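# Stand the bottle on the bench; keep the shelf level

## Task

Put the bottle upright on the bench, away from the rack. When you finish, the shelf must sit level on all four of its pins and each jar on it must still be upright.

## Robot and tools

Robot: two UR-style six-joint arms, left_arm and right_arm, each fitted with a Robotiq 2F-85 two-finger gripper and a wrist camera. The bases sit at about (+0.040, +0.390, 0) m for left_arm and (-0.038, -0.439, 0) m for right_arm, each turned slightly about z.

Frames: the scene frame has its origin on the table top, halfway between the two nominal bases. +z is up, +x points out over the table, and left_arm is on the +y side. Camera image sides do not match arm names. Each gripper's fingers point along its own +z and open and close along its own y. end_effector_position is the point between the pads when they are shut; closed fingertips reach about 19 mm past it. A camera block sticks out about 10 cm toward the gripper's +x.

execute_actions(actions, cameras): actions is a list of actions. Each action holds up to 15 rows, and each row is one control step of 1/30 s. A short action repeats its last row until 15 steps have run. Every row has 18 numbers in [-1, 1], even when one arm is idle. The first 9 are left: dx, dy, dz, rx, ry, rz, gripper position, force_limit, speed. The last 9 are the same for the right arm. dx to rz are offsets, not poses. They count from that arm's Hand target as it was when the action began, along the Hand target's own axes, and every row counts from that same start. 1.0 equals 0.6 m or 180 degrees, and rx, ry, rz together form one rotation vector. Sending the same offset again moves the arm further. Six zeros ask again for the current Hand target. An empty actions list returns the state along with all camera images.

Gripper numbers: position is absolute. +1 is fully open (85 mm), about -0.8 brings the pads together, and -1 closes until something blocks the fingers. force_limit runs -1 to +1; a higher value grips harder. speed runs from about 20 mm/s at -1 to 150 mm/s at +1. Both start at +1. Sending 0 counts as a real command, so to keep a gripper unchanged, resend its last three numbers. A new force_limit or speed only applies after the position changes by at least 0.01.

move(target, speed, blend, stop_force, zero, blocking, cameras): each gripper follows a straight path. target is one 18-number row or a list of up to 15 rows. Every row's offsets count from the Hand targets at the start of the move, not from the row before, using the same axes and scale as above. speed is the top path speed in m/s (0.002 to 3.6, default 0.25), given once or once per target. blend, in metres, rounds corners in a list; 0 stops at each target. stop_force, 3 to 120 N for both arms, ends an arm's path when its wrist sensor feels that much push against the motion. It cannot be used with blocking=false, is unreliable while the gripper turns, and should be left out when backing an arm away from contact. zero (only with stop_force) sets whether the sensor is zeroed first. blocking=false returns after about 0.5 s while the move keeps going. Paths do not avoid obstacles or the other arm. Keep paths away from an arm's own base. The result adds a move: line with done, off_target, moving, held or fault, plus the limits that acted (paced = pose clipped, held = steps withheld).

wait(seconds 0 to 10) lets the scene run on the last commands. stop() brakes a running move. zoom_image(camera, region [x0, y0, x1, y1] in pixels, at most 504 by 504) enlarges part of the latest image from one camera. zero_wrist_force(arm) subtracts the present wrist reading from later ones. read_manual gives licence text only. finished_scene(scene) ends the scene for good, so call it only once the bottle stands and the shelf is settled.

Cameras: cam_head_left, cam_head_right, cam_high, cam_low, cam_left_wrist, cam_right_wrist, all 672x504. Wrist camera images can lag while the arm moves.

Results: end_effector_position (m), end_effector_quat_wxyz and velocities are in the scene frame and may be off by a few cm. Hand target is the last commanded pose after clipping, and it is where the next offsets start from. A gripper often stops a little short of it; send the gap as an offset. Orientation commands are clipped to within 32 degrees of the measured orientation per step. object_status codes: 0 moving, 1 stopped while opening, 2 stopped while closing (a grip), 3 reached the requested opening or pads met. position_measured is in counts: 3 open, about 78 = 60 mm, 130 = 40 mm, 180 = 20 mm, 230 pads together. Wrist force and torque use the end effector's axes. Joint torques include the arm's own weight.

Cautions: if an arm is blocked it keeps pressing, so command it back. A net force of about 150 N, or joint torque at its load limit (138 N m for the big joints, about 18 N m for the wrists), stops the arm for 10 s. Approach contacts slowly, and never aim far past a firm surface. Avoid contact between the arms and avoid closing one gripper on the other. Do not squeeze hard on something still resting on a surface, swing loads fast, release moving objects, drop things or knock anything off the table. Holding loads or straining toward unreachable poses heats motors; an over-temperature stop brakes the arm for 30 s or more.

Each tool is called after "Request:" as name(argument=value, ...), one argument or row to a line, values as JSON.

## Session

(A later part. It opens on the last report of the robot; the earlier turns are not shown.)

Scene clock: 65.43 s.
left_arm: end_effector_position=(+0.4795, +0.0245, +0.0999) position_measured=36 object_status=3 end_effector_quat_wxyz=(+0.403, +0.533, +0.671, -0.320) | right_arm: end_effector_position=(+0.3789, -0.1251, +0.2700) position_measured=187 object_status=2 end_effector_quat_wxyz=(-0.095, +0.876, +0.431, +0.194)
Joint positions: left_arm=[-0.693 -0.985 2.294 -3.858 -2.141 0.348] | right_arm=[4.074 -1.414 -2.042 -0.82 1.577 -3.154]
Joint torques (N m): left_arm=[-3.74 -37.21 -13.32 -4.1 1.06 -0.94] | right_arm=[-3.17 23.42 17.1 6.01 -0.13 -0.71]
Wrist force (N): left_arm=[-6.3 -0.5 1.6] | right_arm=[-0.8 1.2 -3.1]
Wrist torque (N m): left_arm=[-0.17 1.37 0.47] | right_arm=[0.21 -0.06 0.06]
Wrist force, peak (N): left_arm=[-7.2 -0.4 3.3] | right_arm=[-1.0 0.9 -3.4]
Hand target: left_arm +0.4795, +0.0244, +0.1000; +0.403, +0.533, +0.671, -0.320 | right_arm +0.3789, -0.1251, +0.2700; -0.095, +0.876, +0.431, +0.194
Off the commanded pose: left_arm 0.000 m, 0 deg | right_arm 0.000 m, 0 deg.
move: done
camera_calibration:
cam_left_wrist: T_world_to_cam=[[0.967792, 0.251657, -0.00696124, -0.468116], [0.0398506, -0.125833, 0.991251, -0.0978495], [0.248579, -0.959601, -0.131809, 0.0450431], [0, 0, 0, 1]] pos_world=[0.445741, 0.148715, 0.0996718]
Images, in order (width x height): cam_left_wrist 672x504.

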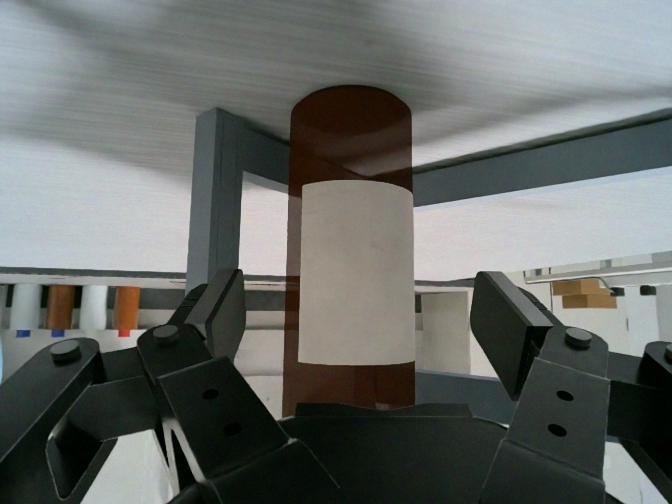

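Request:
move(
  target=[-0.0607, 0, 0.1140, 0, 0, 0, 0.65, 0, 0, 0, 0, 0, 0, 0, 0, -1, -0.5, -1],
  speed=0.06,
  stop_force=8,
  cameras=["cam_left_wrist", "cam_high"],
)

Scene clock: 71.37 s.
left_arm: end_effector_position=(+0.4971, -0.0510, +0.1000) position_measured=47 object_status=3 end_effector_quat_wxyz=(+0.403, +0.533, +0.671, -0.320) | right_arm: end_effector_position=(+0.3789, -0.1251, +0.2700) position_measured=187 object_status=2 end_effector_quat_wxyz=(-0.095, +0.876, +0.431, +0.194)
Joint positions: left_arm=[-0.799 -0.933 2.15 -3.8 -2.052 0.281] | right_arm=[4.074 -1.414 -2.042 -0.82 1.577 -3.154]
Joint torques (N m): left_arm=[6.18 -43.44 -8.33 -5.71 -2.25 0.97] | right_arm=[0.45 23.37 16.47 6.23 -1.65 0.47]
Wrist force (N): left_arm=[-6.3 -0.7 1.7] | right_arm=[-0.7 1.2 -2.8]
Wrist torque (N m): left_arm=[-0.21 1.37 0.65] | right_arm=[0.21 -0.06 0.07]
Wrist force, peak (N): left_arm=[-6.7 -0.6 2.5] | right_arm=[-0.9 1.3 -3.3]
Hand target: left_arm +0.4971, -0.0510, +0.1000; +0.403, +0.533, +0.671, -0.320 | right_arm +0.3789, -0.1251, +0.2700; -0.095, +0.876, +0.431, +0.194
Off the commanded pose: left_arm 0.000 m, 0 deg | right_arm 0.000 m, 0 deg.
move: done
camera_calibration:
cam_left_wrist: T_world_to_cam=[[0.967801, 0.251621, -0.00686845, -0.466134], [0.0397534, -0.125844, 0.991253, -0.108118], [0.248556, -0.959609, -0.131795, -0.0318549], [0, 0, 0, 1]] pos_world=[0.463341, 0.0731151, 0.0997723]
Images, in order (width x height): cam_high 672x504, cam_left_wrist 672x504.

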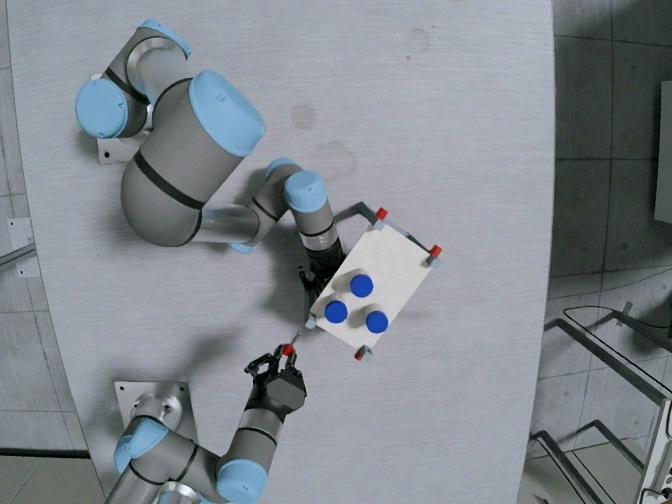

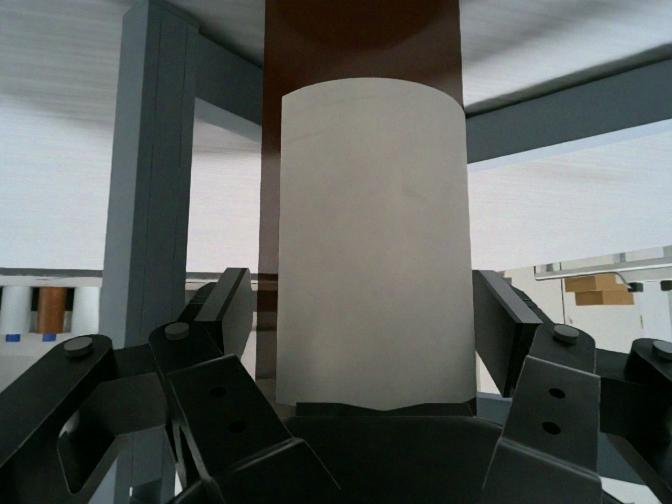

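Request:
execute_actions(
  actions=[
    [[0, 0, 0, 0, 0, 0, -1, -0.6, -1, 0, 0, 0, 0, 0, 0, -1, -0.5, -1]],
    [[0, 0, 0, 0, 0, 0, -1, -0.6, -1, 0, 0, 0, 0, 0, 0, -1, -0.5, -1]],
    [[0, 0, 0, 0, 0, 0, -1, -0.6, -1, 0, 0, 0, 0, 0, 0, -1, -0.5, -1]],
  ],
  cameras=["cam_left_wrist"],
)

Scene clock: 73.47 s.
left_arm: end_effector_position=(+0.4971, -0.0510, +0.1000) position_measured=78 object_status=2 end_effector_quat_wxyz=(+0.403, +0.533, +0.671, -0.320) | right_arm: end_effector_position=(+0.3789, -0.1251, +0.2700) position_measured=187 object_status=2 end_effector_quat_wxyz=(-0.095, +0.876, +0.431, +0.194)
Joint positions: left_arm=[-0.799 -0.933 2.15 -3.8 -2.052 0.281] | right_arm=[4.074 -1.414 -2.042 -0.82 1.577 -3.154]
Joint torques (N m): left_arm=[4.72 -36.35 -15.57 -1.85 1.22 0.74] | right_arm=[1.24 23.49 17.23 6.18 -1.49 0.79]
Wrist force (N): left_arm=[-7.6 -2.0 -1.5] | right_arm=[-0.9 1.3 -3.0]
Wrist torque (N m): left_arm=[-0.08 1.43 0.52] | right_arm=[0.24 -0.03 0.06]
Wrist force, peak (N): left_arm=[-7.8 -1.7 -1.4] | right_arm=[-0.8 1.4 -3.5]
Hand target: left_arm +0.4971, -0.0510, +0.1000; +0.403, +0.533, +0.671, -0.320 | right_arm +0.3789, -0.1251, +0.2700; -0.095, +0.876, +0.431, +0.194
Off the commanded pose: left_arm 0.000 m, 0 deg | right_arm 0.000 m, 0 deg.
Step readings (end_effector_position of left_arm | right_arm):
0: (+0.4971, -0.0510, +0.1000) | (+0.3789, -0.1251, +0.2700)
1: (+0.4971, -0.0510, +0.1000) | (+0.3789, -0.1251, +0.2700)
2: (+0.4971, -0.0510, +0.1000) | (+0.3789, -0.1251, +0.2700)
4: (+0.4971, -0.0510, +0.1000) | (+0.3789, -0.1251, +0.2700)
8: (+0.4971, -0.0510, +0.1000) | (+0.3789, -0.1251, +0.2700)
15: (+0.4971, -0.0510, +0.1000) | (+0.3789, -0.1251, +0.2700)
16: (+0.4971, -0.0510, +0.1000) | (+0.3789, -0.1251, +0.2700)
17: (+0.4971, -0.0510, +0.1000) | (+0.3789, -0.1251, +0.2700)
19: (+0.4971, -0.0510, +0.1000) | (+0.3789, -0.1251, +0.2700)
23: (+0.4971, -0.0510, +0.1000) | (+0.3789, -0.1251, +0.2700)
30: (+0.4971, -0.0510, +0.1000) | (+0.3789, -0.1251, +0.2700)
31: (+0.4971, -0.0510, +0.1000) | (+0.3789, -0.1251, +0.2700)
32: (+0.4971, -0.0510, +0.1000) | (+0.3789, -0.1251, +0.2700)
34: (+0.4971, -0.0510, +0.1000) | (+0.3789, -0.1251, +0.2700)
38: (+0.4971, -0.0510, +0.1000) | (+0.3789, -0.1251, +0.2700)
45: (+0.4971, -0.0510, +0.1000) | (+0.3789, -0.1251, +0.2700)
camera_calibration:
cam_left_wrist: T_world_to_cam=[[0.967801, 0.251624, -0.00689352, -0.466132], [0.0397532, -0.125743, 0.991266, -0.108127], [0.248559, -0.959622, -0.131697, -0.0318652], [0, 0, 0, 1]] pos_world=[0.463341, 0.0731151, 0.0997724]
Images, in order (width x height): cam_left_wrist 672x504.

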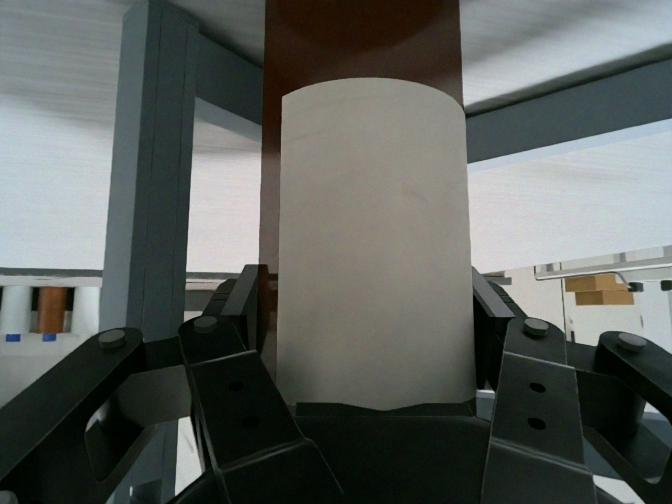

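Request:
move(
  target=[0, 0, 0, 0, 0, 0, -1, -0.6, -1, -0.0077, 0.0152, 0.0836, 0, 0, 0, -1, -0.5, -1],
  speed=0.12,
  cameras=["cam_right_wrist", "cam_low", "cam_head_right"],
)

Request:
zoom_image(
  camera="cam_right_wrist",
  region=[290, 0, 490, 200],
)

Request:
zoom_image(
  camera="cam_low",
  region=[380, 110, 600, 300],
)

Scene clock: 77.90 s.
left_arm: end_effector_position=(+0.4971, -0.0510, +0.1000) position_measured=78 object_status=2 end_effector_quat_wxyz=(+0.403, +0.533, +0.671, -0.320) | right_arm: end_effector_position=(+0.3965, -0.1172, +0.2226) position_measured=187 object_status=2 end_effector_quat_wxyz=(-0.095, +0.876, +0.431, +0.194)
Joint positions: left_arm=[-0.799 -0.933 2.15 -3.8 -2.052 0.281] | right_arm=[4.052 -1.511 -2.088 -0.678 1.586 -3.173]
Joint torques (N m): left_arm=[2.84 -29.83 -16.29 -0.47 1.14 0.8] | right_arm=[8.03 16.11 31.31 4.81 -1.61 2.12]
Wrist force (N): left_arm=[-7.4 -1.9 -1.3] | right_arm=[-0.9 1.1 -2.8]
Wrist torque (N m): left_arm=[-0.05 1.40 0.53] | right_arm=[0.19 -0.02 0.09]
Wrist force, peak (N): left_arm=[-7.8 -1.9 -1.2] | right_arm=[-8.2 0.3 -6.5]
Hand target: left_arm +0.4971, -0.0510, +0.1000; +0.403, +0.533, +0.671, -0.320 | right_arm +0.3965, -0.1172, +0.2225; -0.095, +0.876, +0.431, +0.194
Off the commanded pose: left_arm 0.000 m, 0 deg | right_arm 0.000 m, 0 deg.
move: done
camera_calibration:
cam_right_wrist: T_world_to_cam=[[0.791224, -0.611504, 0.00528746, -0.372789], [-0.609782, -0.789589, -0.0686599, 0.179609], [0.0461608, 0.0511012, -0.997626, 0.340536], [0, 0, 0, 1]] pos_world=[0.388762, -0.103547, 0.35403]
Images, in order (width x height): cam_head_right 672x504, cam_low 672x504, cam_right_wrist 672x504.

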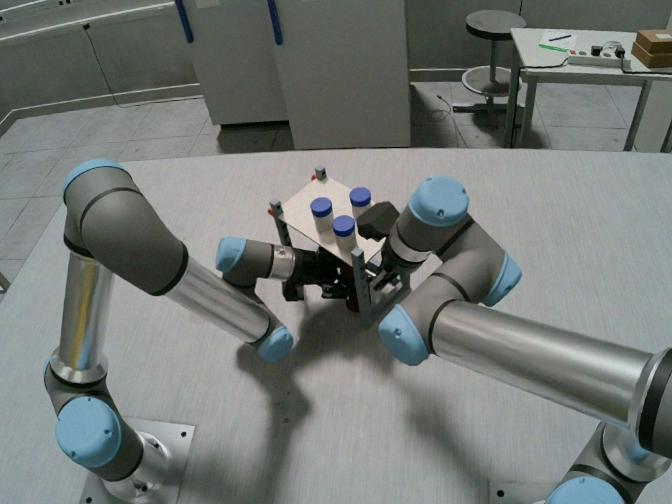

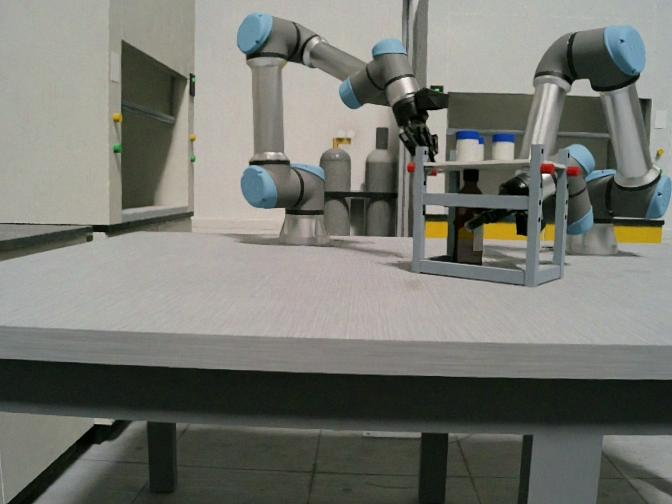

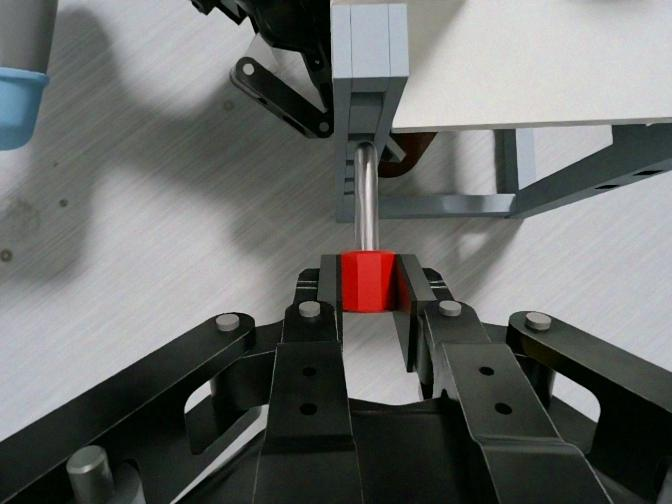

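Scaled by 2.520 from the camera's 672x504 image, which has a finer 960x720 frame.

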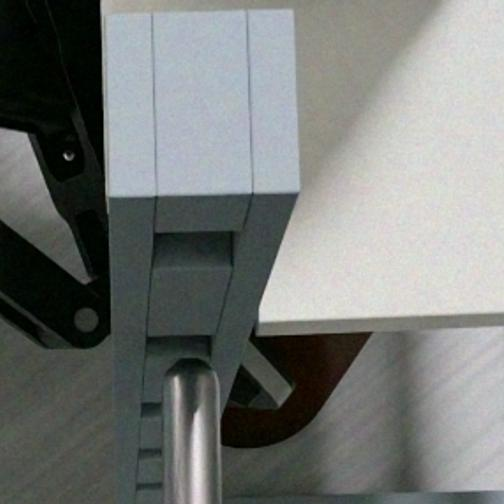

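Scaled by 2.291 from the camera's 672x504 image, which has a finer 960x720 frame.

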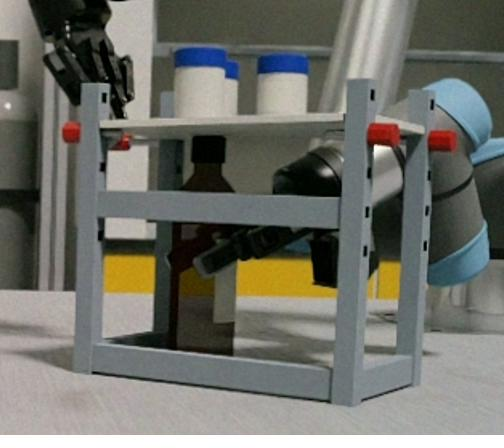

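Request:
move(
  target=[-0.0081, 0, -0.0043, 0, 0, 0, -1, -0.6, -1, 0, -0.0021, 0, 0.0012, 0, -0.0025, -1, -0.5, -1],
  speed=0.02,
  cameras=["cam_right_wrist", "cam_low"],
)

Request:
zoom_image(
  camera="cam_right_wrist",
  region=[290, 0, 490, 200],
)

Request:
zoom_image(
  camera="cam_low",
  region=[380, 110, 600, 300],
)

Scene clock: 81.17 s.
left_arm: end_effector_position=(+0.4971, -0.0510, +0.1056) position_measured=78 object_status=2 end_effector_quat_wxyz=(+0.403, +0.533, +0.671, -0.320) | right_arm: end_effector_position=(+0.3955, -0.1164, +0.2226) position_measured=187 object_status=2 end_effector_quat_wxyz=(-0.096, +0.874, +0.435, +0.194)
Joint positions: left_arm=[-0.799 -0.948 2.151 -3.786 -2.052 0.281] | right_arm=[4.053 -1.511 -2.088 -0.678 1.589 -3.181]
Joint torques (N m): left_arm=[0.46 -33.78 -7.41 -4.76 -0.65 0.06] | right_arm=[6.55 27.09 15 1.97 1.49 -0.84]
Wrist force (N): left_arm=[2.1 -0.6 5.6] | right_arm=[-1.2 1.6 -2.7]
Wrist torque (N m): left_arm=[-0.14 1.11 0.60] | right_arm=[0.27 0.04 0.08]
Wrist force, peak (N): left_arm=[-7.9 -1.8 -1.4] | right_arm=[-1.3 1.6 -3.0]
Hand target: left_arm +0.4971, -0.0510, +0.1055; +0.403, +0.533, +0.671, -0.320 | right_arm +0.3955, -0.1164, +0.2225; -0.096, +0.874, +0.435, +0.194
Off the commanded pose: left_arm 0.000 m, 0 deg | right_arm 0.000 m, 0 deg.
move: done
camera_calibration:
cam_right_wrist: T_world_to_cam=[[0.796615, -0.604464, 0.00526246, -0.37279], [-0.602751, -0.794958, -0.0687979, 0.1763], [0.0457693, 0.0516335, -0.997617, 0.340751], [0, 0, 0, 1]] pos_world=[0.38764, -0.102781, 0.35403]
Images, in order (width x height): cam_low 672x504, cam_right_wrist 672x504.

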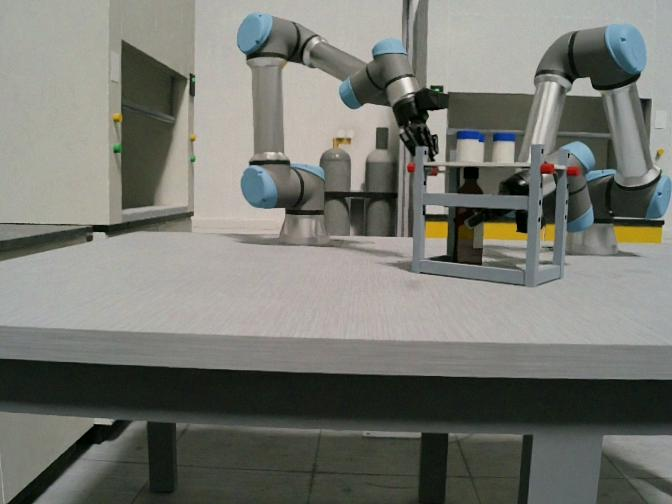

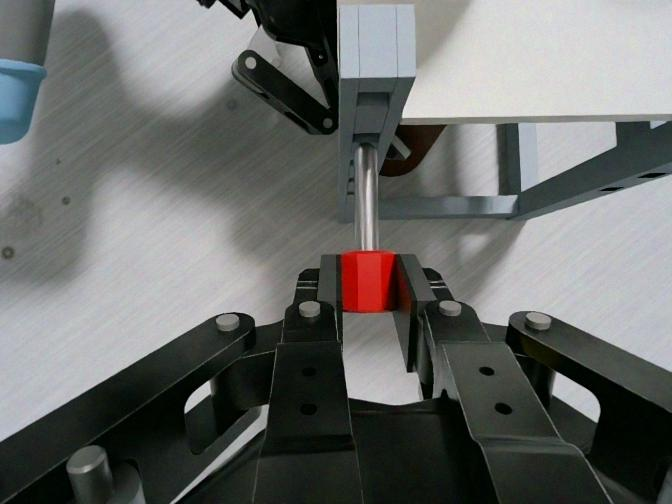

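Scaled by 2.520 from the camera's 672x504 image, which has a finer 960x720 frame.

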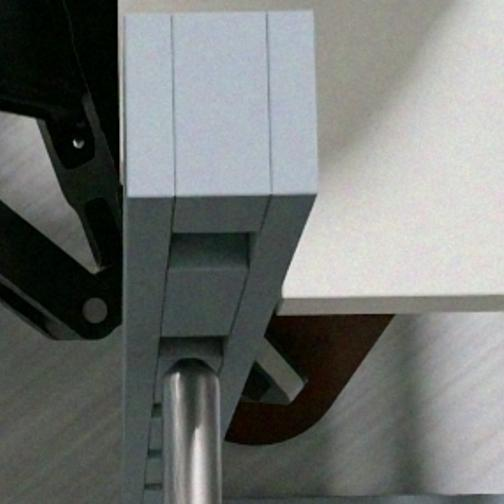

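Scaled by 2.291 from the camera's 672x504 image, which has a finer 960x720 frame.

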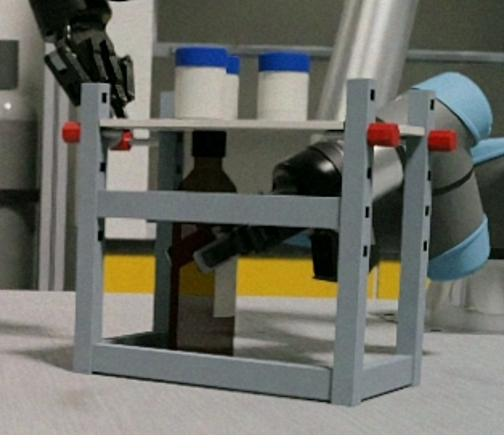

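Request:
wait(
  seconds=0,
  cameras=["cam_right_wrist", "cam_low"],
)

Request:
zoom_image(
  camera="cam_right_wrist",
  region=[290, 0, 490, 200],
)

Scene clock: 82.43 s.
left_arm: end_effector_position=(+0.4971, -0.0510, +0.1055) position_measured=78 object_status=2 end_effector_quat_wxyz=(+0.403, +0.533, +0.671, -0.320) | right_arm: end_effector_position=(+0.3955, -0.1164, +0.2225) position_measured=187 object_status=2 end_effector_quat_wxyz=(-0.096, +0.874, +0.435, +0.194)
Joint positions: left_arm=[-0.799 -0.948 2.151 -3.786 -2.052 0.281] | right_arm=[4.053 -1.511 -2.088 -0.678 1.589 -3.18]
Joint torques (N m): left_arm=[-1.36 -33.6 -15.41 -8.02 -2.38 0.06] | right_arm=[-0.65 27.76 15.64 1.77 -1.39 2.1]
Wrist force (N): left_arm=[2.0 -0.5 5.5] | right_arm=[-0.9 1.2 -2.6]
Wrist torque (N m): left_arm=[-0.14 1.13 0.60] | right_arm=[0.20 0.00 0.09]
Wrist force, peak (N): left_arm=[2.2 -1.1 5.6] | right_arm=[-1.2 1.5 -2.9]
Hand target: left_arm +0.4971, -0.0510, +0.1055; +0.403, +0.533, +0.671, -0.320 | right_arm +0.3955, -0.1164, +0.2225; -0.096, +0.874, +0.435, +0.194
Tool commands: left_gripper/position=-1.0 left_gripper/force_limit=-0.6 left_gripper/speed=-1.0 right_gripper/position=-1.0 right_gripper/force_limit=-0.5 right_gripper/speed=-1.0
Off the commanded pose: left_arm 0.000 m, 0 deg | right_arm 0.000 m, 0 deg.
camera_calibration:
cam_right_wrist: T_world_to_cam=[[0.796528, -0.604578, 0.00531205, -0.372865], [-0.602867, -0.794877, -0.0687179, 0.176386], [0.0457678, 0.0515333, -0.997622, 0.340739], [0, 0, 0, 1]] pos_world=[0.38774, -0.10278, 0.35403]
Images, in order (width x height): cam_low 672x504, cam_right_wrist 672x504.

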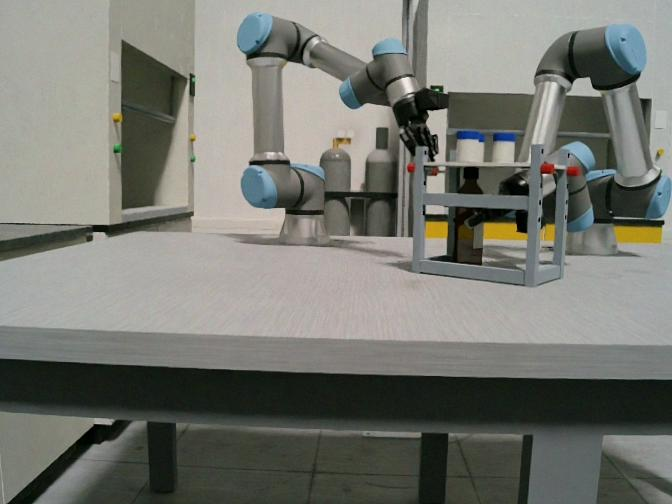

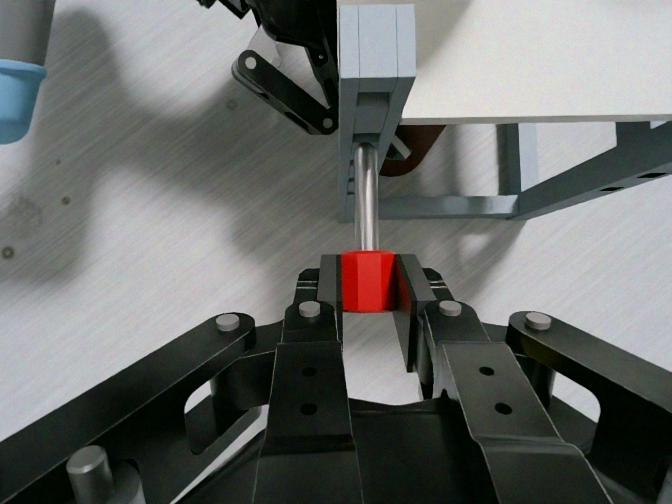

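Scaled by 2.520 from the camera's 672x504 image, which has a finer 960x720 frame.

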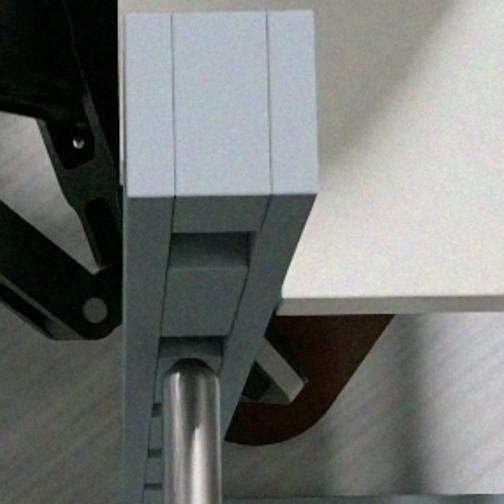

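Request:
move(
  target=[0,0,0,0,0,0,-1,-0.6,-1, 0.0544,0,0.0254,0,0,0,-1,-0.5,-1],
  speed=0.03,
  stop_force=15,
  cameras=["cam_right_wrist"],
)

Request:
zoom_image(
  camera="cam_right_wrist",
  region=[290, 0, 490, 200],
)

Scene clock: 84.37 s.
left_arm: end_effector_position=(+0.4971, -0.0510, +0.1055) position_measured=78 object_status=2 end_effector_quat_wxyz=(+0.403, +0.533, +0.671, -0.320) | right_arm: end_effector_position=(+0.4047, -0.1043, +0.2225) position_measured=187 object_status=2 end_effector_quat_wxyz=(-0.096, +0.874, +0.435, +0.194)
Joint positions: left_arm=[-0.799 -0.948 2.151 -3.786 -2.052 0.281] | right_arm=[4.054 -1.547 -2.054 -0.676 1.588 -3.179]
Joint torques (N m): left_arm=[-12.44 -35.47 -16.83 -2.84 -4 -0.19] | right_arm=[-4.62 17.03 32.4 1.93 1.38 -2.08]
Wrist force (N): left_arm=[3.9 5.3 3.9] | right_arm=[-0.8 0.3 -2.8]
Wrist torque (N m): left_arm=[-0.03 0.96 0.69] | right_arm=[0.09 -0.12 0.07]
Wrist force, peak (N): left_arm=[9.6 17.7 -11.1] | right_arm=[-27.3 1.8 -17.3]
Hand target: left_arm +0.4971, -0.0510, +0.1055; +0.403, +0.533, +0.671, -0.320 | right_arm +0.4047, -0.1043, +0.2225; -0.096, +0.874, +0.435, +0.194 (not the last commanded pose)
Off the commanded pose: left_arm 0.000 m, 0 deg | right_arm 0.021 m, 0 deg.
move: contact (right_arm)
camera_calibration:
cam_right_wrist: T_world_to_cam=[[0.79648, -0.604641, 0.00530595, -0.372843], [-0.60293, -0.794829, -0.0687175, 0.191434], [0.0457668, 0.051533, -0.997622, 0.339605], [0, 0, 0, 1]] pos_world=[0.39684, -0.09078, 0.35393]
Images, in order (width x height): cam_right_wrist 672x504.

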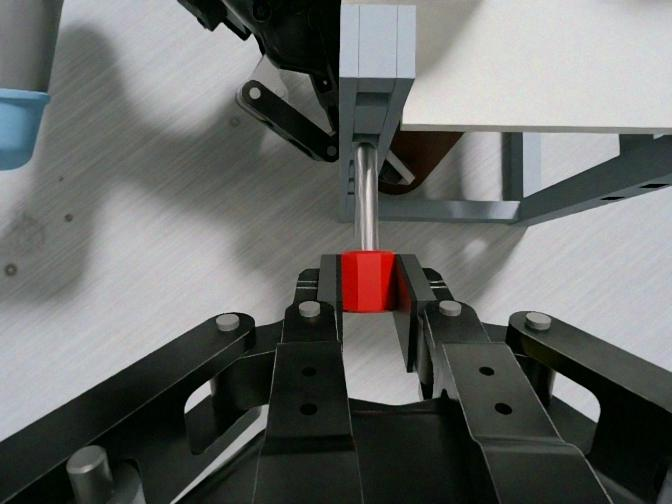

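Scaled by 2.520 from the camera's 672x504 image, which has a finer 960x720 frame.

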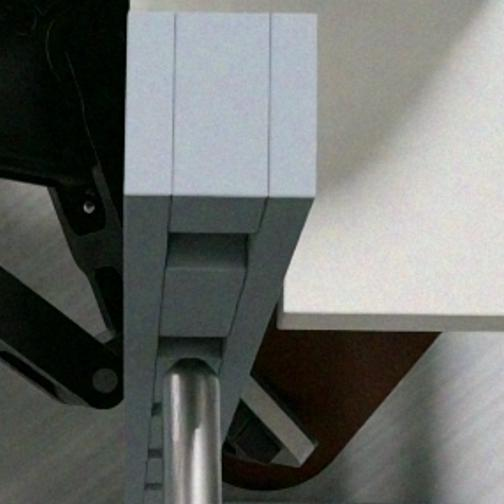

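Request:
zoom_image(
  camera="cam_right_wrist",
  region=[325, 70, 405, 150],
)

Request:
zoom_image(
  camera="cam_right_wrist",
  region=[325, 120, 405, 200],
)

Scaled by 6.300 from the camera's 672x504 image, which has a finer 960x720 frame.

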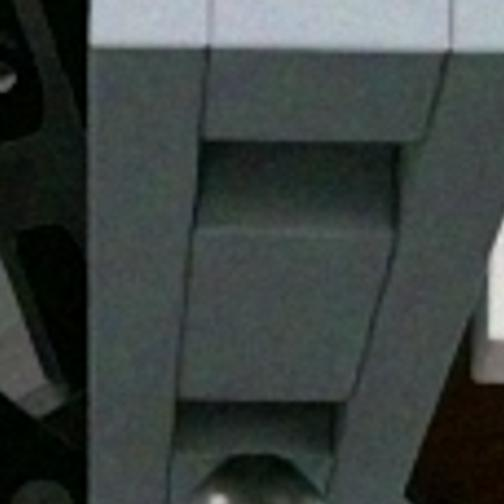

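Scaled by 6.300 from the camera's 672x504 image, which has a finer 960x720 frame.

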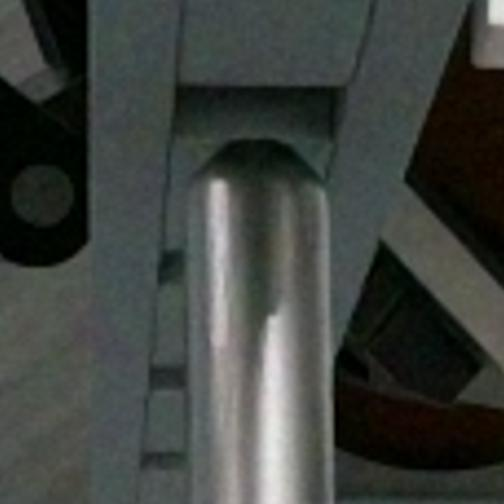

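Request:
wait(
  seconds=0,
  cameras=["cam_high", "cam_low", "cam_head_right", "cam_left_wrist"],
)

Request:
zoom_image(
  camera="cam_head_right",
  region=[260, 190, 460, 340],
)

Request:
zoom_image(
  camera="cam_low",
  region=[390, 110, 600, 290],
)

Scene clock: 91.83 s.
left_arm: end_effector_position=(+0.4971, -0.0510, +0.1055) position_measured=78 object_status=2 end_effector_quat_wxyz=(+0.403, +0.533, +0.671, -0.320) | right_arm: end_effector_position=(+0.4047, -0.1043, +0.2225) position_measured=187 object_status=2 end_effector_quat_wxyz=(-0.096, +0.874, +0.435, +0.194)
Joint positions: left_arm=[-0.799 -0.948 2.151 -3.786 -2.052 0.281] | right_arm=[4.054 -1.547 -2.054 -0.676 1.588 -3.179]
Joint torques (N m): left_arm=[-8.94 -37.77 -14.17 -2.06 -4.77 -0.68] | right_arm=[-4.32 17.04 33.36 2.66 1.49 -2.12]
Wrist force (N): left_arm=[3.4 5.3 4.0] | right_arm=[-1.1 0.4 -3.2]
Wrist torque (N m): left_arm=[-0.02 0.99 0.69] | right_arm=[0.11 -0.13 0.08]
Wrist force, peak (N): left_arm=[3.8 5.4 4.1] | right_arm=[-0.9 0.2 -3.8]
Hand target: left_arm +0.4971, -0.0510, +0.1055; +0.403, +0.533, +0.671, -0.320 | right_arm +0.4047, -0.1043, +0.2225; -0.096, +0.874, +0.435, +0.194 (not the last commanded pose)
Tool commands: left_gripper/position=-1.0 left_gripper/force_limit=-0.6 left_gripper/speed=-1.0 right_gripper/position=-1.0 right_gripper/force_limit=-0.5 right_gripper/speed=-1.0
Off the commanded pose: left_arm 0.000 m, 0 deg | right_arm 0.021 m, 0 deg.
camera_calibration:
cam_left_wrist: T_world_to_cam=[[0.967802, 0.251621, -0.00686966, -0.466097], [0.0397299, -0.125749, 0.991266, -0.113567], [0.248559, -0.959622, -0.131697, -0.0311409], [0, 0, 0, 1]] pos_world=[0.463341, 0.0731151, 0.105273]
Images, in order (width x height): cam_head_right 672x504, cam_high 672x504, cam_low 672x504, cam_left_wrist 672x504.

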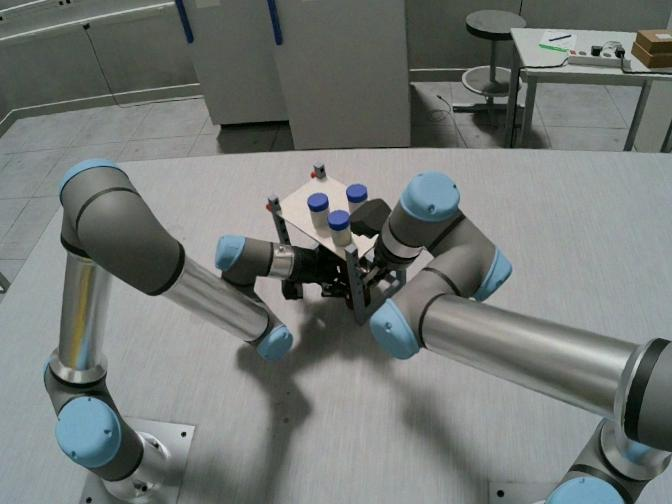

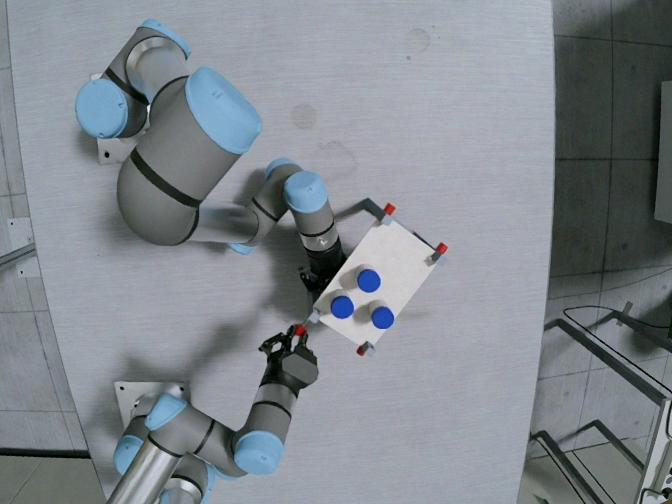

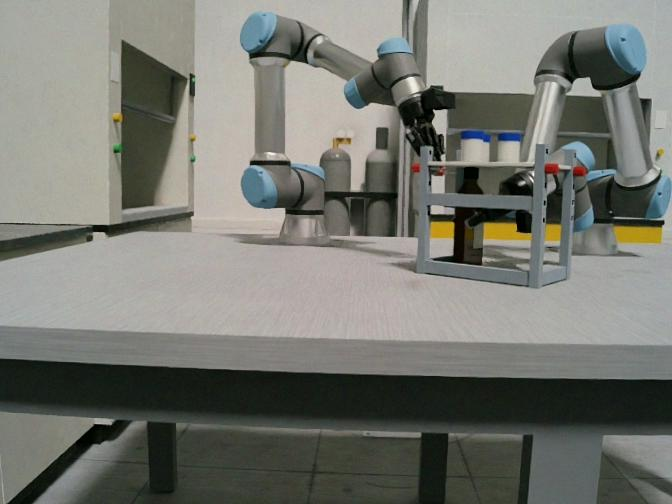

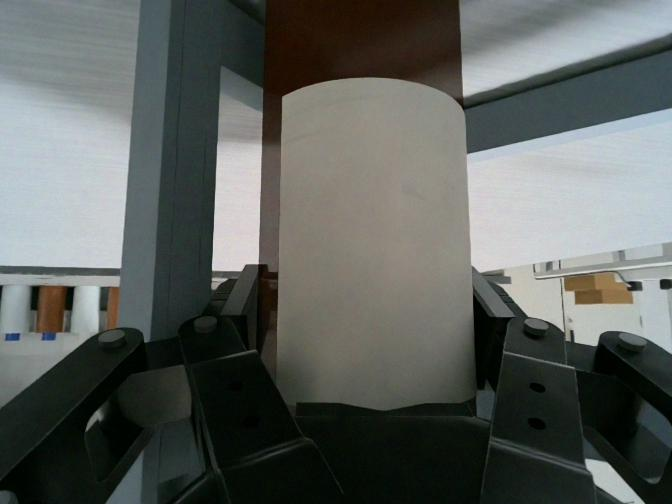

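Scaled by 2.520 from the camera's 672x504 image, which has a finer 960x720 frame.

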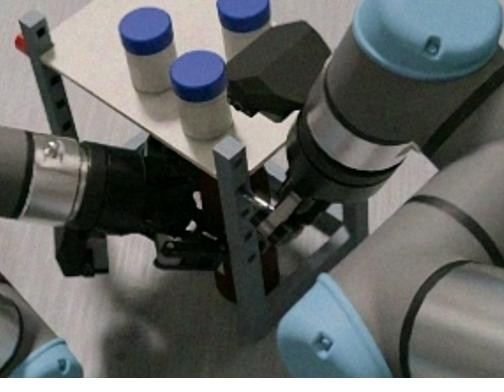

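Scaled by 2.400 from the camera's 672x504 image, which has a finer 960x720 frame.

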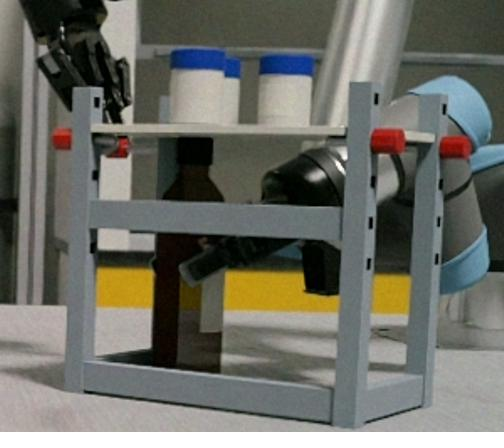

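Request:
wait(
  seconds=0,
  cameras=["cam_right_wrist"],
)

Request:
zoom_image(
  camera="cam_right_wrist",
  region=[325, 180, 405, 260],
)

Request:
zoom_image(
  camera="cam_right_wrist",
  region=[325, 240, 405, 320],
)

Scene clock: 94.17 s.
left_arm: end_effector_position=(+0.4971, -0.0510, +0.1055) position_measured=78 object_status=2 end_effector_quat_wxyz=(+0.403, +0.533, +0.671, -0.320) | right_arm: end_effector_position=(+0.4047, -0.1043, +0.2225) position_measured=187 object_status=2 end_effector_quat_wxyz=(-0.096, +0.874, +0.435, +0.194)
Joint positions: left_arm=[-0.799 -0.948 2.151 -3.786 -2.052 0.281] | right_arm=[4.054 -1.547 -2.054 -0.676 1.588 -3.179]
Joint torques (N m): left_arm=[-8.07 -39.55 -12.91 -1.94 -4.73 -0.85] | right_arm=[-3.88 17.56 32.53 3.06 1.41 -2.08]
Wrist force (N): left_arm=[3.3 5.2 3.8] | right_arm=[-1.2 0.4 -3.3]
Wrist torque (N m): left_arm=[-0.04 1.01 0.69] | right_arm=[0.12 -0.12 0.07]
Wrist force, peak (N): left_arm=[3.4 5.4 4.1] | right_arm=[-1.2 0.4 -3.7]
Hand target: left_arm +0.4971, -0.0510, +0.1055; +0.403, +0.533, +0.671, -0.320 | right_arm +0.4047, -0.1043, +0.2225; -0.096, +0.874, +0.435, +0.194 (not the last commanded pose)
Tool commands: left_gripper/position=-1.0 left_gripper/force_limit=-0.6 left_gripper/speed=-1.0 right_gripper/position=-1.0 right_gripper/force_limit=-0.5 right_gripper/speed=-1.0
Off the commanded pose: left_arm 0.000 m, 0 deg | right_arm 0.021 m, 0 deg.
camera_calibration:
cam_right_wrist: T_world_to_cam=[[0.796528, -0.604578, 0.00531205, -0.372858], [-0.602867, -0.794877, -0.0687179, 0.191404], [0.0457678, 0.0515333, -0.997622, 0.339604], [0, 0, 0, 1]] pos_world=[0.39684, -0.0907803, 0.35393]
Images, in order (width x height): cam_right_wrist 672x504.

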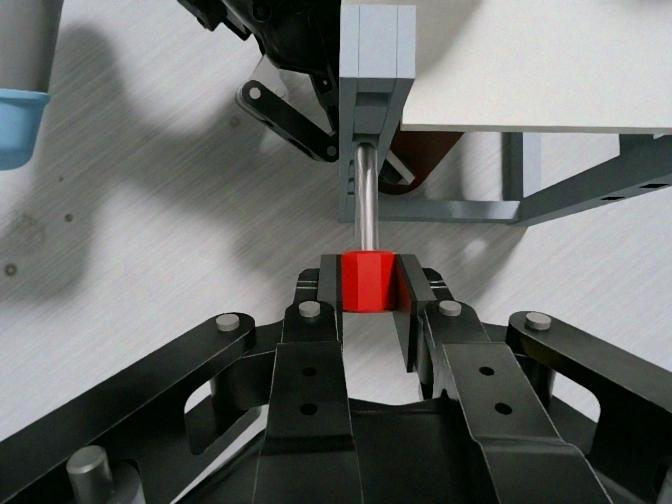

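Scaled by 6.300 from the camera's 672x504 image, which has a finer 960x720 frame.

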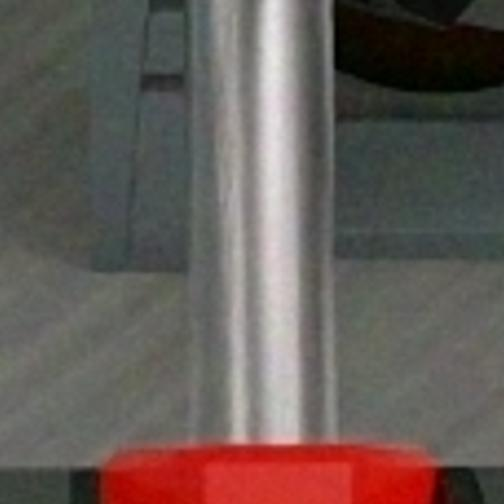

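Scaled by 6.300 from the camera's 672x504 image, which has a finer 960x720 frame.

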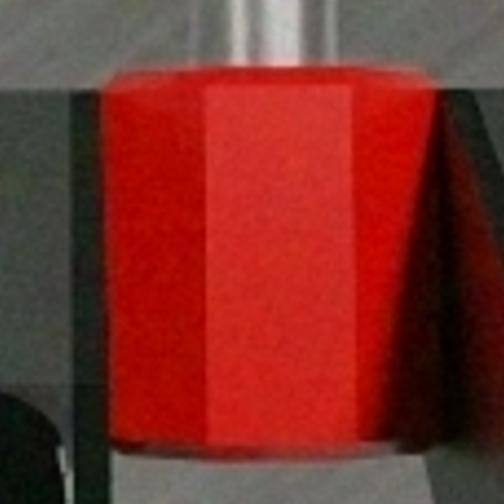

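Request:
move(
  target=[0,0,0,0,0,0,-1,-0.6,-1, 0.01208,0,0.005635,0,0,0,-1,-0.5,-1],
  speed=0.01,
  stop_force=5,
  cameras=["cam_right_wrist"],
)

Request:
zoom_image(
  camera="cam_right_wrist",
  region=[325, 70, 405, 150],
)

Request:
zoom_image(
  camera="cam_right_wrist",
  region=[325, 120, 405, 200],
)

Scene clock: 95.90 s.
left_arm: end_effector_position=(+0.4971, -0.0510, +0.1055) position_measured=78 object_status=2 end_effector_quat_wxyz=(+0.403, +0.533, +0.671, -0.320) | right_arm: end_effector_position=(+0.4047, -0.1043, +0.2225) position_measured=187 object_status=2 end_effector_quat_wxyz=(-0.096, +0.874, +0.435, +0.194)
Joint positions: left_arm=[-0.799 -0.948 2.151 -3.786 -2.052 0.281] | right_arm=[4.054 -1.547 -2.054 -0.676 1.588 -3.179]
Joint torques (N m): left_arm=[-5.7 -40.56 -10.22 -1.98 -4.6 -0.99] | right_arm=[-3.83 28.45 16.14 5.04 1.39 -1.86]
Wrist force (N): left_arm=[4.8 6.0 0.9] | right_arm=[-1.9 1.0 -3.9]
Wrist torque (N m): left_arm=[0.09 0.93 0.72] | right_arm=[0.18 -0.07 0.08]
Wrist force, peak (N): left_arm=[5.7 7.0 -0.2] | right_arm=[-10.5 0.0 -8.7]
Hand target: left_arm +0.4971, -0.0510, +0.1055; +0.403, +0.533, +0.671, -0.320 | right_arm +0.4047, -0.1043, +0.2225; -0.096, +0.874, +0.435, +0.194 (not the last commanded pose)
Off the commanded pose: left_arm 0.000 m, 0 deg | right_arm 0.008 m, 0 deg.
move: contact (right_arm)
camera_calibration:
cam_right_wrist: T_world_to_cam=[[0.796532, -0.604573, 0.00523259, -0.372851], [-0.602869, -0.794881, -0.0686578, 0.191523], [0.045668, 0.0515336, -0.997627, 0.339636], [0, 0, 0, 1]] pos_world=[0.39694, -0.0906804, 0.35393]
Images, in order (width x height): cam_right_wrist 672x504.

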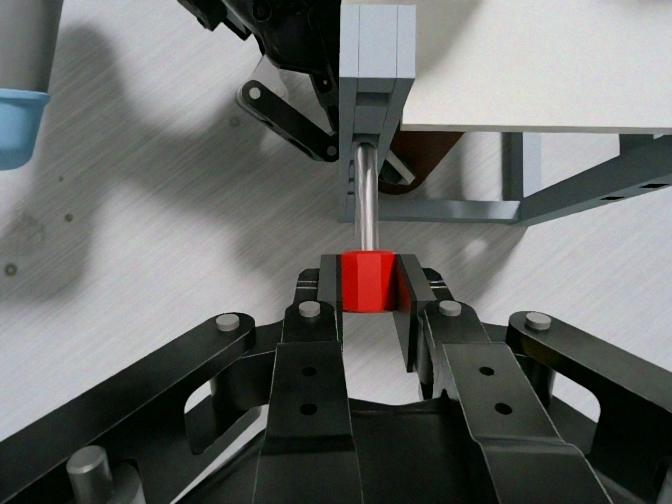

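Scaled by 6.300 from the camera's 672x504 image, which has a finer 960x720 frame.

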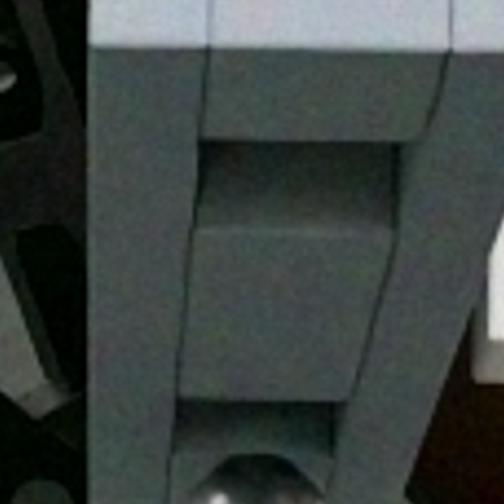

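Scaled by 6.300 from the camera's 672x504 image, which has a finer 960x720 frame.

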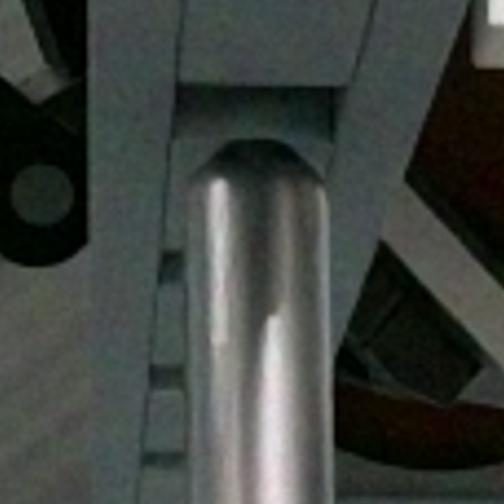

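Request:
move(
  target=[
    [0,0,0,0,0,0,-1,-0.6,-1, 0.000974,0,-0.008,0,0,0,-1,-0.5,-1],
    [0,0,0,0,0,0,-1,-0.6,-1, 0.05837,0,0.01876,0,0,0,-1,-0.5,-1],
  ],
  speed=[0.02,0.015],
  stop_force=8,
  cameras=["cam_right_wrist"],
)

Request:
zoom_image(
  camera="cam_right_wrist",
  region=[325, 70, 405, 150],
)

Request:
zoom_image(
  camera="cam_right_wrist",
  region=[325, 120, 405, 200],
)

Scene clock: 100.47 s.
left_arm: end_effector_position=(+0.4971, -0.0510, +0.1055) position_measured=78 object_status=2 end_effector_quat_wxyz=(+0.403, +0.533, +0.671, -0.320) | right_arm: end_effector_position=(+0.4268, -0.0752, +0.2271) position_measured=187 object_status=2 end_effector_quat_wxyz=(-0.096, +0.874, +0.435, +0.194)
Joint positions: left_arm=[-0.799 -0.948 2.151 -3.786 -2.052 0.281] | right_arm=[4.058 -1.626 -1.96 -0.69 1.587 -3.176]
Joint torques (N m): left_arm=[-1.75 -44.8 -6.95 -2.02 -4.51 -0.83] | right_arm=[4.19 33.46 15.29 2.97 -1.17 1.12]
Wrist force (N): left_arm=[3.9 5.3 2.1] | right_arm=[0.0 2.5 -2.9]
Wrist torque (N m): left_arm=[0.06 0.99 0.72] | right_arm=[0.11 -0.07 0.13]
Wrist force, peak (N): left_arm=[4.9 6.4 0.9] | right_arm=[-2.2 1.2 -4.1]
Hand target: left_arm +0.4971, -0.0510, +0.1055; +0.403, +0.533, +0.671, -0.320 | right_arm +0.4268, -0.0752, +0.2271; -0.096, +0.874, +0.435, +0.194
Off the commanded pose: left_arm 0.000 m, 0 deg | right_arm 0.000 m, 0 deg.
move: done
camera_calibration:
cam_right_wrist: T_world_to_cam=[[0.796532, -0.604573, 0.00523259, -0.372805], [-0.602869, -0.794881, -0.0686578, 0.228233], [0.045668, 0.0515336, -0.997627, 0.341721], [0, 0, 0, 1]] pos_world=[0.41894, -0.0615804, 0.35853]
Images, in order (width x height): cam_right_wrist 672x504.

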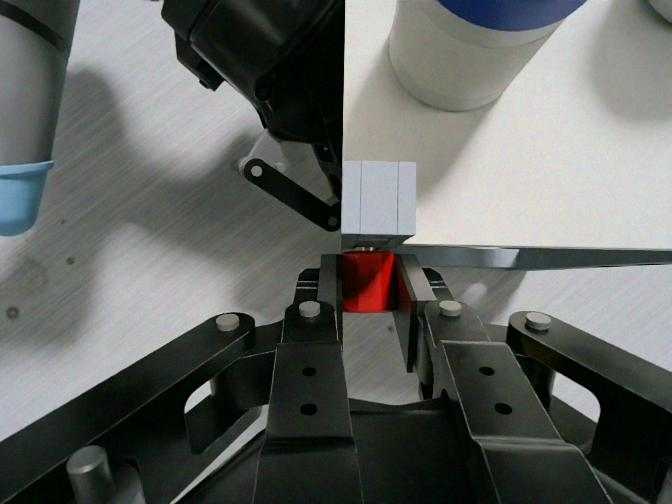

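Scaled by 6.300 from the camera's 672x504 image, which has a finer 960x720 frame.

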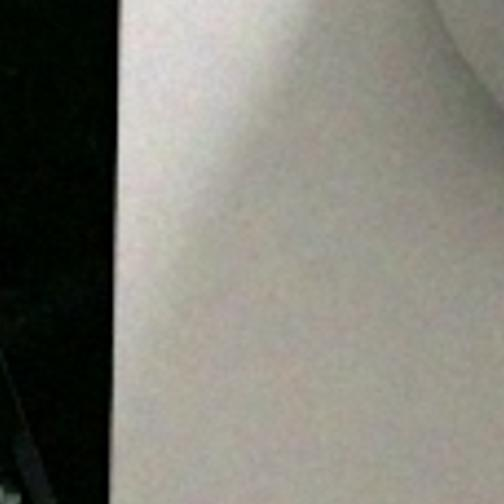

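Scaled by 6.300 from the camera's 672x504 image, which has a finer 960x720 frame.

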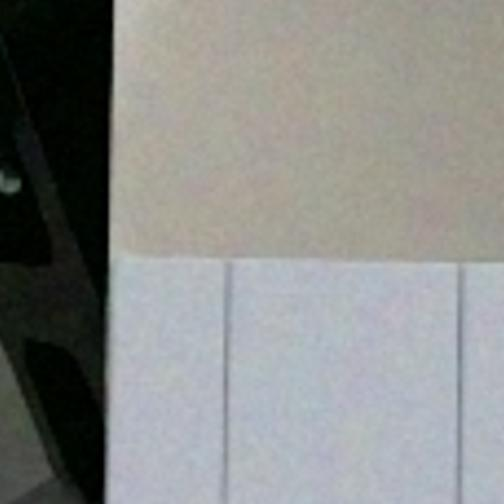

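Request:
zoom_image(
  camera="cam_right_wrist",
  region=[325, 210, 405, 290],
)

Scaled by 6.300 from the camera's 672x504 image, which has a finer 960x720 frame.

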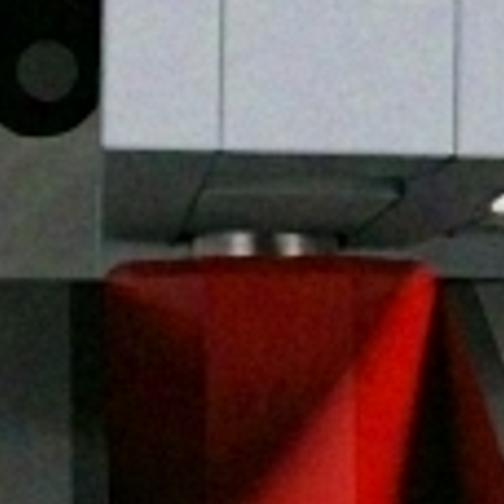

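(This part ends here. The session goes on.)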